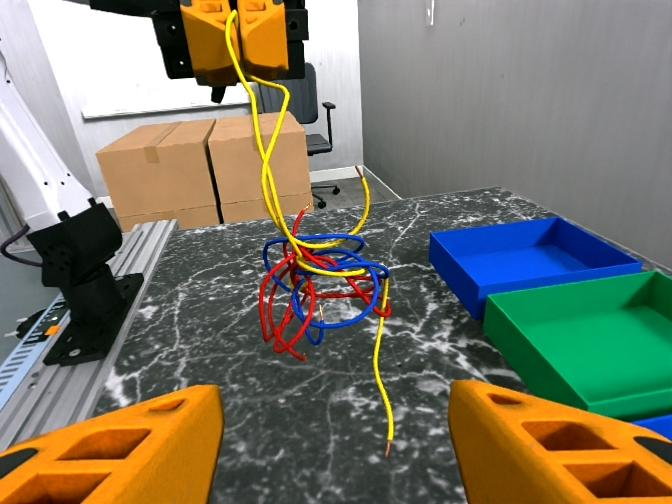

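Scaled by 1.626 from the camera's 672x504 image, which has a finer 960x720 frame.

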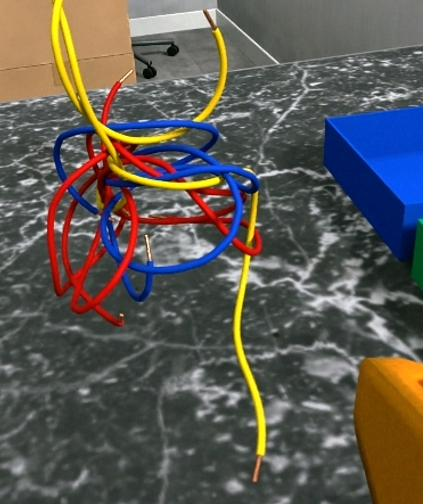

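Scaled by 1.400 from the camera's 672x504 image, which has a finer 960x720 frame.

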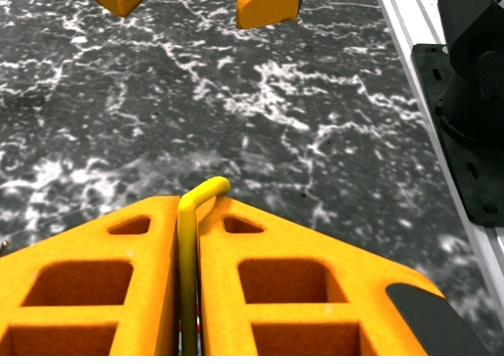

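move([
  [0,0,0,0,0,0,-1,-0.0168,0.12,-0.133,0,0,0,0.2],
  [0,0,0,0,0,0,-1,-0.0168,0.302,-0.133,0,0,0,0.2],
], speed=0.22, blend=[0.03,0], cameras=["cam_right_wrist"])

Scene clock: 1293.03 s.
left_arm: end_effector_position=(+0.2685, -0.2653, +0.2974) grip_measured=-0.970 end_effector_quat_wxyz=(+0.456, +0.520, +0.569, -0.445) | right_arm: end_effector_position=(+0.2230, +0.3142, +0.1495) grip_measured=+0.202 end_effector_quat_wxyz=(+0.519, -0.461, +0.557, +0.456)
Joint positions: left_arm=[-0.369 1.336 1.056 -0.154 1.108 0.36 0] | right_arm=[0.646 1.647 0.387 1.197 -0.765 -0.014 0.055]
Joint torques (N m): left_arm=[0.08 -4.75 7.6 1.53 0.27 0.29] | right_arm=[1.26 -4.81 6.52 2.98 0.06 0.12]
Heat: left arm: 43 °C; right arm: 43 °C.
Hand target: left_arm +0.2716, -0.2625, +0.2962; +0.456, +0.520, +0.571, -0.442 | right_arm +0.2280, +0.3191, +0.1641; +0.540, -0.456, +0.539, +0.457
Off the commanded pose: left_arm 0.004 m, 0 deg | right_arm 0.016 m, 3 deg.
move: off_target (right_arm)
camera_calibration:
cam_right_wrist: T_world_to_cam=[[0.981867, -0.188683, -0.0182999, -0.160414], [-0.111504, -0.496768, -0.86069, 0.344165], [0.153307, 0.847125, -0.5088, -0.137245], [0, 0, 0, 1]] pos_world=[0.216922, 0.256967, 0.223454]
Images, in order (width x height): cam_right_wrist 672x504.

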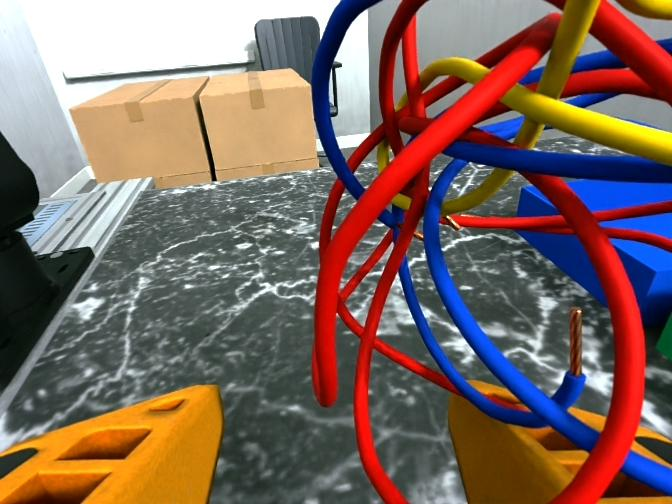

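zoom_image(camera="cam_right_wrist", region=[300, 0, 672, 280])

Scaled by 1.355 from the camera's 672x504 image, which has a finer 960x720 frame.

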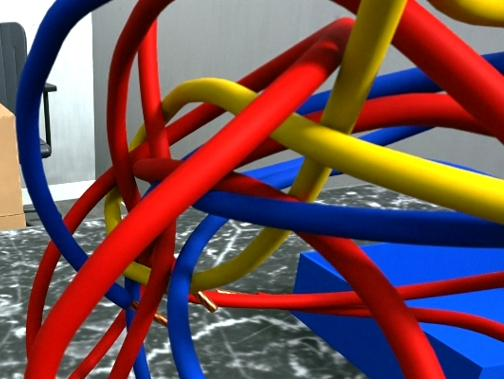

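move([
  [0,0,0,0,0,0,-1,0,-0.2,-0.01,0,0,0,0.2],
  [0,0,0,0,0,0,-1,0.0168,-0.32,0.133,0,0,0,0.2],
], speed=0.3, blend=[0.05,0], cameras=[])

execute_actions([
  [[0.02,0,0,0,0,0,-1,0,0,0,0,0,0,0.2],[0.04,0,0,0,0,0,-1,0,0,0,0,0,0,0.2],[0.06,0,0,0,0,0,-1,0,0,0,0,0,0,0.2],[0.08,0,0,0,0,0,-1,0,0,0,0,0,0,0.2]],
  [[-0.03,0,0.1,0,0,0,-1,0,0,0,0,0,0,0.2],[-0.1,0,0.16,0,0,0,-1,0,0,0,0,0,0,0.2],[-0.18,0,0.16,0,0,0,-1,0,0,0,0,0,0,0.2],[-0.25,0,0.1,0,0,0,-1,0,0,0,0,0,0,0.2],[-0.28,0,0,0,0,0,-1,0,0,0,0,0,0,0.2],[-0.25,0,-0.1,0,0,0,-1,0,0,0,0,0,0,0.2],[-0.18,0,-0.16,0,0,0,-1,0,0,0,0,0,0,0.2],[-0.1,0,-0.16,0,0,0,-1,0,0,0,0,0,0,0.2],[-0.03,0,-0.1,0,0,0,-1,0,0,0,0,0,0,0.2],[0,0,0,0,0,0,-1,0,0,0,0,0,0,0.2],[-0.03,0,0.1,0,0,0,-1,0,0,0,0,0,0,0.2],[-0.1,0,0.16,0,0,0,-1,0,0,0,0,0,0,0.2],[-0.18,0,0.16,0,0,0,-1,0,0,0,0,0,0,0.2],[-0.25,0,0.1,0,0,0,-1,0,0,0,0,0,0,0.2],[-0.28,0,0,0,0,0,-1,0,0,0,0,0,0,0.2]],
  [[0.03,0,-0.1,0,0,0,-1,0,0,0,0,0,0,0.2],[0.1,0,-0.16,0,0,0,-1,0,0,0,0,0,0,0.2],[0.18,0,-0.16,0,0,0,-1,0,0,0,0,0,0,0.2],[0.25,0,-0.1,0,0,0,-1,0,0,0,0,0,0,0.2],[0.28,0,0,0,0,0,-1,0,0,0,0,0,0,0.2],[0.25,0,0.1,0,0,0,-1,0,0,0,0,0,0,0.2],[0.18,0,0.16,0,0,0,-1,0,0,0,0,0,0,0.2],[0.1,0,0.16,0,0,0,-1,0,0,0,0,0,0,0.2],[0.03,0,0.1,0,0,0,-1,0,0,0,0,0,0,0.2],[0,0,0,0,0,0,-1,0,0,0,0,0,0,0.2],[0.03,0,-0.1,0,0,0,-1,0,0,0,0,0,0,0.2],[0.1,0,-0.16,0,0,0,-1,0,0,0,0,0,0,0.2],[0.18,0,-0.16,0,0,0,-1,0,0,0,0,0,0,0.2],[0.25,0,-0.1,0,0,0,-1,0,0,0,0,0,0,0.2],[0.28,0,0,0,0,0,-1,0,0,0,0,0,0,0.2]],
  [[-0.03,0,0.1,0,0,0,-1,0,0,0,0,0,0,0.2],[-0.1,0,0.16,0,0,0,-1,0,0,0,0,0,0,0.2],[-0.18,0,0.16,0,0,0,-1,0,0,0,0,0,0,0.2],[-0.25,0,0.1,0,0,0,-1,0,0,0,0,0,0,0.2],[-0.28,0,0,0,0,0,-1,0,0,0,0,0,0,0.2],[-0.25,0,-0.1,0,0,0,-1,0,0,0,0,0,0,0.2],[-0.18,0,-0.16,0,0,0,-1,0,0,0,0,0,0,0.2],[-0.1,0,-0.16,0,0,0,-1,0,0,0,0,0,0,0.2],[-0.03,0,-0.1,0,0,0,-1,0,0,0,0,0,0,0.2],[0,0,0,0,0,0,-1,0,0,0,0,0,0,0.2],[-0.02,0,0.08,0,0,0,-1,0,0,0,0,0,0,0.2],[-0.05,0,0.08,0,0,0,-1,0,0,0,0,0,0,0.2],[-0.07,0,0.06,0,0,0,-1,0,0,0,0,0,0,0.2],[-0.08,0,0.04,0,0,0,-1,0,0,0,0,0,0,0.2],[-0.08,0,0.02,0,0,0,-1,0,0,0,0,0,0,0.2]],
], cameras=[])

wait(seconds=2.0, cameras=["cam_right_wrist"])

zoom_image(camera="cam_right_wrist", region=[180, 160, 440, 440])

Scene clock: 1406.57 s.
left_arm: end_effector_position=(+0.2685, -0.2653, +0.2974) grip_measured=-0.970 end_effector_quat_wxyz=(+0.456, +0.520, +0.569, -0.445) | right_arm: end_effector_position=(+0.2377, +0.1303, +0.2395) grip_measured=+0.202 end_effector_quat_wxyz=(+0.549, -0.445, +0.545, +0.451)
Joint positions: left_arm=[-0.369 1.336 1.056 -0.154 1.108 0.36 0] | right_arm=[-0.168 1.233 0.368 1.176 -1.539 0.313 0.055]
Joint torques (N m): left_arm=[0.1 -4.75 7.58 1.53 0.26 0.29] | right_arm=[-0.35 -3.37 6.78 1.52 -0.01 0.15]
Motor temperatures (°C): left_arm=[25 32 42 38 25 28 28] | right_arm=[24 32 42 54 26 25 26]
Heat: left arm: 42 °C; right arm: 54 °C.
Hand target: left_arm +0.2716, -0.2625, +0.2962; +0.456, +0.520, +0.571, -0.442 | right_arm +0.2381, +0.1271, +0.2439; +0.540, -0.456, +0.539, +0.457
Off the commanded pose: left_arm 0.004 m, 0 deg | right_arm 0.006 m, 2 deg.
joint sent to its limit (right arm) — joint 5 (wrist yaw), lower limit. The joint targets are off in position, not in orientation.
move: done
No camera images: "cameras" was empty.

Scene clock: 1409.30 s.
left_arm: end_effector_position=(+0.2720, -0.2625, +0.3075) grip_measured=-0.970 end_effector_quat_wxyz=(+0.463, +0.516, +0.569, -0.442) | right_arm: end_effector_position=(+0.2377, +0.1303, +0.2395) grip_measured=+0.202 end_effector_quat_wxyz=(+0.549, -0.445, +0.545, +0.451)
Joint positions: left_arm=[-0.358 1.333 1.084 -0.165 1.107 0.35 0] | right_arm=[-0.168 1.233 0.368 1.176 -1.539 0.315 0.055]
Joint torques (N m): left_arm=[-0.42 -5.03 8.08 1.38 0.3 0.28] | right_arm=[-0.43 -3.43 6.68 1.52 -0.03 0.21]
Heat: left arm: 43 °C; right arm: 53 °C.
Hand target: left_arm +0.2716, -0.2625, +0.3082; +0.456, +0.520, +0.571, -0.442 | right_arm +0.2381, +0.1271, +0.2439; +0.540, -0.456, +0.539, +0.457
Off the commanded pose: left_arm 0.001 m, 1 deg | right_arm 0.006 m, 2 deg.
joint sent to its limit (right arm) — joint 5 (wrist yaw), lower limit. The joint targets are off in position, not in orientation.
Step readings (end_effector_position of left_arm | right_arm):
0: (+0.2685, -0.2653, +0.2974) | (+0.2377, +0.1303, +0.2395)
1: (+0.2695, -0.2652, +0.2966) | (+0.2377, +0.1303, +0.2395)
2: (+0.2727, -0.2651, +0.2964) | (+0.2377, +0.1303, +0.2395)
4: (+0.2898, -0.2642, +0.2936) | (+0.2377, +0.1303, +0.2395)
8: (+0.3208, -0.2590, +0.2834) | (+0.2377, +0.1303, +0.2395)
15: (+0.3206, -0.2623, +0.2867) | (+0.2377, +0.1303, +0.2395)
16: (+0.3192, -0.2631, +0.2892) | (+0.2377, +0.1303, +0.2395)
17: (+0.3162, -0.2637, +0.2957) | (+0.2377, +0.1303, +0.2395)
19: (+0.2841, -0.2681, +0.3190) | (+0.2377, +0.1303, +0.2395)
23: (+0.1810, -0.2695, +0.2966) | (+0.2377, +0.1303, +0.2395)
30: (+0.2370, -0.2581, +0.3106) | (+0.2377, +0.1303, +0.2395)
31: (+0.2025, -0.2639, +0.3188) | (+0.2377, +0.1303, +0.2395)
32: (+0.1804, -0.2648, +0.3133) | (+0.2377, +0.1303, +0.2395)
34: (+0.1955, -0.2570, +0.2746) | (+0.2377, +0.1303, +0.2395)
38: (+0.2787, -0.2435, +0.2773) | (+0.2377, +0.1303, +0.2395)
45: (+0.2217, -0.2514, +0.2594) | (+0.2377, +0.1303, +0.2395)
46: (+0.2568, -0.2447, +0.2539) | (+0.2377, +0.1303, +0.2395)
47: (+0.2760, -0.2416, +0.2612) | (+0.2377, +0.1303, +0.2395)
49: (+0.2634, -0.2508, +0.3017) | (+0.2377, +0.1303, +0.2395)
53: (+0.1779, -0.2630, +0.2992) | (+0.2377, +0.1303, +0.2395)
60: (+0.2869, -0.2519, +0.2978) | (+0.2377, +0.1303, +0.2395)
No camera images: "cameras" was empty.

Scene clock: 1411.30 s.
left_arm: end_effector_position=(+0.2719, -0.2625, +0.3072) grip_measured=-0.970 end_effector_quat_wxyz=(+0.462, +0.516, +0.569, -0.442) | right_arm: end_effector_position=(+0.2377, +0.1303, +0.2395) grip_measured=+0.202 end_effector_quat_wxyz=(+0.549, -0.445, +0.545, +0.451)
Joint positions: left_arm=[-0.358 1.333 1.084 -0.167 1.107 0.35 0] | right_arm=[-0.168 1.233 0.368 1.176 -1.539 0.315 0.055]
Joint torques (N m): left_arm=[-0.42 -4.98 8.09 1.4 0.3 0.29] | right_arm=[-0.44 -3.25 6.61 1.57 -0.03 0.15]
Heat: left arm: 43 °C; right arm: 52 °C.
Hand target: left_arm +0.2716, -0.2625, +0.3083; +0.456, +0.520, +0.571, -0.442 | right_arm +0.2381, +0.1271, +0.2439; +0.540, -0.456, +0.539, +0.457
Tool commands: left_gripper/opening=-1.0 right_gripper/opening=+0.2
Off the commanded pose: left_arm 0.001 m, 1 deg | right_arm 0.006 m, 2 deg.
wait: 2.00 s; at rest by 0.17 s
camera_calibration:
cam_right_wrist: T_world_to_cam=[[0.974025, -0.226362, 0.00600647, -0.207024], [-0.0989086, -0.449161, -0.887959, 0.329281], [0.203698, 0.8643, -0.459883, 0.0361165], [0, 0, 0, 1]] pos_world=[0.226859, 0.0698224, 0.310241]
Images, in order (width x height): cam_right_wrist 672x504.

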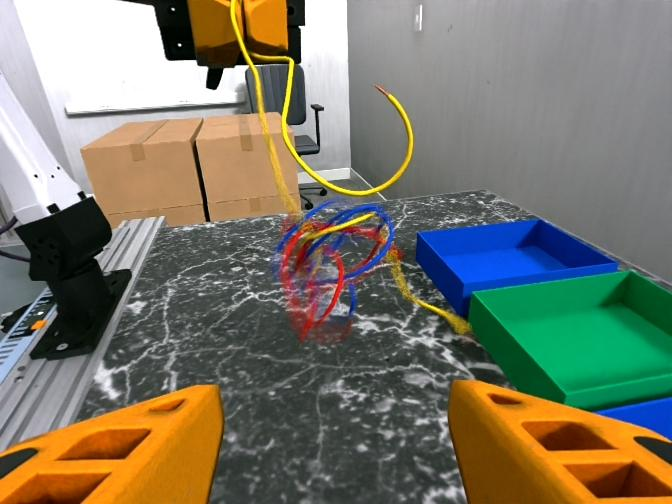

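Scaled by 1.800 from the camera's 672x504 image, which has a finer 960x720 frame.

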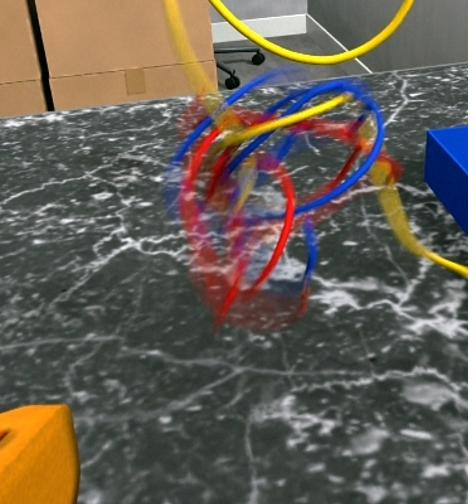

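execute_actions([
  [[0.02,0,-0.02,0,0,0,-1,0,0,0,0,0,0,0.2],[0.04,0,-0.04,0,0,0,-1,0,0,0,0,0,0,0.2],[0.06,0,-0.06,0,0,0,-1,0,0,0,0,0,0,0.2],[0.08,0,-0.08,0,0,0,-1,0,0,0,0,0,0,0.2],[0.08,0,-0.1,0,0,0,-1,0,0,0,0,0,0,0.2],[0.08,0,-0.12,0,0,0,-1,0,0,0,0,0,0,0.2],[0.08,0,-0.135,0,0,0,-1,0,0,0,0,0,0,0.2]],
  [[0,0,0.1,0,0,0,-1,0,0,0,0,0,0,0.2],[0,0,0.16,0,0,0,-1,0,0,0,0,0,0,0.2],[0,0,0.16,0,0,0,-1,0,0,0,0,0,0,0.2],[0,0,0.1,0,0,0,-1,0,0,0,0,0,0,0.2],[0,0,0,0,0,0,-1,0,0,0,0,0,0,0.2],[0,0,-0.1,0,0,0,-1,0,0,0,0,0,0,0.2],[0,0,-0.16,0,0,0,-1,0,0,0,0,0,0,0.2],[0,0,-0.16,0,0,0,-1,0,0,0,0,0,0,0.2],[0,0,-0.1,0,0,0,-1,0,0,0,0,0,0,0.2],[0,0,0,0,0,0,-1,0,0,0,0,0,0,0.2],[0,0,0.1,0,0,0,-1,0,0,0,0,0,0,0.2],[0,0,0.16,0,0,0,-1,0,0,0,0,0,0,0.2],[0,0,0.16,0,0,0,-1,0,0,0,0,0,0,0.2],[0,0,0.1,0,0,0,-1,0,0,0,0,0,0,0.2],[0,0,0,0,0,0,-1,0,0,0,0,0,0,0.2]],
  [[0,0,-0.1,0,0,0,-1,0,0,0,0,0,0,0.2],[0,0,-0.16,0,0,0,-1,0,0,0,0,0,0,0.2],[0,0,-0.16,0,0,0,-1,0,0,0,0,0,0,0.2],[0,0,-0.1,0,0,0,-1,0,0,0,0,0,0,0.2],[0,0,0,0,0,0,-1,0,0,0,0,0,0,0.2],[0,0,0.1,0,0,0,-1,0,0,0,0,0,0,0.2],[0,0,0.16,0,0,0,-1,0,0,0,0,0,0,0.2],[0,0,0.16,0,0,0,-1,0,0,0,0,0,0,0.2],[0,0,0.1,0,0,0,-1,0,0,0,0,0,0,0.2],[0,0,0,0,0,0,-1,0,0,0,0,0,0,0.2],[0,0,-0.1,0,0,0,-1,0,0,0,0,0,0,0.2],[0,0,-0.16,0,0,0,-1,0,0,0,0,0,0,0.2],[0,0,-0.16,0,0,0,-1,0,0,0,0,0,0,0.2],[0,0,-0.1,0,0,0,-1,0,0,0,0,0,0,0.2],[0,0,0,0,0,0,-1,0,0,0,0,0,0,0.2]],
  [[0,0,0.1,0,0,0,-1,0,0,0,0,0,0,0.2],[0,0,0.16,0,0,0,-1,0,0,0,0,0,0,0.2],[0,0,0.16,0,0,0,-1,0,0,0,0,0,0,0.2],[0,0,0.1,0,0,0,-1,0,0,0,0,0,0,0.2],[0,0,0,0,0,0,-1,0,0,0,0,0,0,0.2],[0,0,-0.1,0,0,0,-1,0,0,0,0,0,0,0.2],[0,0,-0.16,0,0,0,-1,0,0,0,0,0,0,0.2],[0,0,-0.16,0,0,0,-1,0,0,0,0,0,0,0.2],[0,0,-0.1,0,0,0,-1,0,0,0,0,0,0,0.2],[0,0,0,0,0,0,-1,0,0,0,0,0,0,0.2],[0,0,0.06,0,0,0,-1,0,0,0,0,0,0,0.2],[0,0,0.08,0,0,0,-1,0,0,0,0,0,0,0.2],[0,0,0.08,0,0,0,-1,0,0,0,0,0,0,0.2],[0,0,0.07,0,0,0,-1,0,0,0,0,0,0,0.2],[0,0,0.06,0,0,0,-1,0,0,0,0,0,0,0.2]],
], cameras=[])

wait(seconds=2.5, cameras=["cam_right_wrist"])

zoom_image(camera="cam_right_wrist", region=[180, 180, 440, 460])

Scene clock: 1432.00 s.
left_arm: end_effector_position=(+0.3153, -0.2644, +0.2615) grip_measured=-0.970 end_effector_quat_wxyz=(+0.466, +0.520, +0.564, -0.441) | right_arm: end_effector_position=(+0.2377, +0.1303, +0.2395) grip_measured=+0.202 end_effector_quat_wxyz=(+0.549, -0.445, +0.545, +0.451)
Joint positions: left_arm=[-0.315 1.52 1.067 0.002 1.15 0.404 0] | right_arm=[-0.168 1.233 0.368 1.176 -1.539 0.315 0.055]
Joint torques (N m): left_arm=[-0.14 -6.91 7.87 1.37 0.31 0.13] | right_arm=[-0.31 -3.19 6.68 1.57 -0.04 0.18]
Motor temperatures (°C): left_arm=[25 33 43 38 25 28 28] | right_arm=[24 31 41 48 26 25 26]
Heat: left arm: 43 °C; right arm: 48 °C.
Hand target: left_arm +0.3196, -0.2625, +0.2632; +0.456, +0.520, +0.571, -0.442 | right_arm +0.2381, +0.1271, +0.2439; +0.540, -0.456, +0.539, +0.457
Off the commanded pose: left_arm 0.005 m, 1 deg | right_arm 0.006 m, 2 deg.
joint sent to its limit (right arm) — joint 5 (wrist yaw), lower limit. The joint targets are off in position, not in orientation.
Step readings (end_effector_position of left_arm | right_arm):
0: (+0.2719, -0.2625, +0.3072) | (+0.2377, +0.1303, +0.2395)
1: (+0.2722, -0.2628, +0.3063) | (+0.2377, +0.1303, +0.2395)
2: (+0.2744, -0.2628, +0.3036) | (+0.2377, +0.1303, +0.2395)
4: (+0.2870, -0.2628, +0.2883) | (+0.2377, +0.1303, +0.2395)
8: (+0.3130, -0.2574, +0.2335) | (+0.2377, +0.1303, +0.2395)
15: (+0.3150, -0.2606, +0.2114) | (+0.2377, +0.1303, +0.2395)
16: (+0.3149, -0.2617, +0.2144) | (+0.2377, +0.1303, +0.2395)
17: (+0.3165, -0.2623, +0.2221) | (+0.2377, +0.1303, +0.2395)
19: (+0.3218, -0.2640, +0.2537) | (+0.2377, +0.1303, +0.2395)
23: (+0.3122, -0.2621, +0.2308) | (+0.2377, +0.1303, +0.2395)
30: (+0.3134, -0.2623, +0.2486) | (+0.2377, +0.1303, +0.2395)
31: (+0.3150, -0.2629, +0.2615) | (+0.2377, +0.1303, +0.2395)
32: (+0.3144, -0.2631, +0.2603) | (+0.2377, +0.1303, +0.2395)
34: (+0.3085, -0.2620, +0.2150) | (+0.2377, +0.1303, +0.2395)
38: (+0.3099, -0.2600, +0.2051) | (+0.2377, +0.1303, +0.2395)
45: (+0.3076, -0.2616, +0.1881) | (+0.2377, +0.1303, +0.2395)
46: (+0.3071, -0.2611, +0.1806) | (+0.2377, +0.1303, +0.2395)
47: (+0.3065, -0.2609, +0.1865) | (+0.2377, +0.1303, +0.2395)
49: (+0.3125, -0.2628, +0.2313) | (+0.2377, +0.1303, +0.2395)
53: (+0.3123, -0.2626, +0.2392) | (+0.2377, +0.1303, +0.2395)
60: (+0.3151, -0.2637, +0.2284) | (+0.2377, +0.1303, +0.2395)
No camera images: "cameras" was empty.

Scene clock: 1434.50 s.
left_arm: end_effector_position=(+0.3153, -0.2644, +0.2615) grip_measured=-0.970 end_effector_quat_wxyz=(+0.466, +0.520, +0.564, -0.441) | right_arm: end_effector_position=(+0.2377, +0.1303, +0.2395) grip_measured=+0.202 end_effector_quat_wxyz=(+0.549, -0.445, +0.545, +0.451)
Joint positions: left_arm=[-0.315 1.52 1.067 0.002 1.15 0.404 0] | right_arm=[-0.168 1.233 0.368 1.176 -1.539 0.315 0.055]
Joint torques (N m): left_arm=[-0.1 -6.91 7.87 1.37 0.31 0.15] | right_arm=[-0.36 -3.19 6.61 1.57 -0.02 0.13]
Heat: left arm: 43 °C; right arm: 48 °C.
Hand target: left_arm +0.3196, -0.2625, +0.2632; +0.456, +0.520, +0.571, -0.442 | right_arm +0.2381, +0.1271, +0.2439; +0.540, -0.456, +0.539, +0.457
Tool commands: left_gripper/opening=-1.0 right_gripper/opening=+0.2
Off the commanded pose: left_arm 0.005 m, 1 deg | right_arm 0.006 m, 2 deg.
wait: 2.50 s; at rest by 0.17 s
camera_calibration:
cam_right_wrist: T_world_to_cam=[[0.974025, -0.226362, 0.00600647, -0.207024], [-0.0989086, -0.449161, -0.887959, 0.329281], [0.203698, 0.8643, -0.459883, 0.0361165], [0, 0, 0, 1]] pos_world=[0.226859, 0.0698224, 0.310241]
Images, in order (width x height): cam_right_wrist 672x504.

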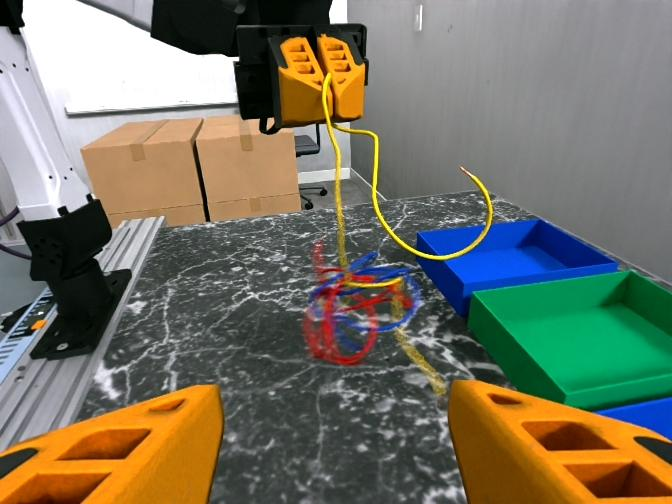

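Scaled by 1.800 from the camera's 672x504 image, which has a finer 960x720 frame.

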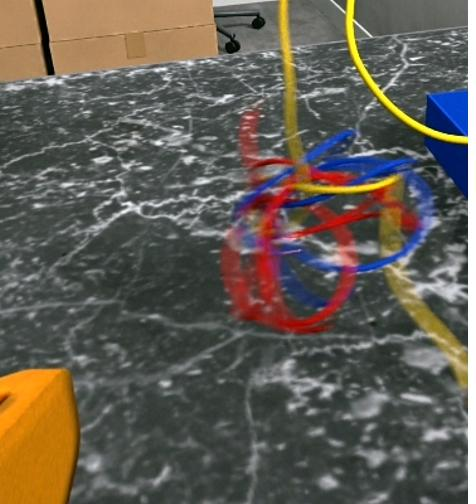

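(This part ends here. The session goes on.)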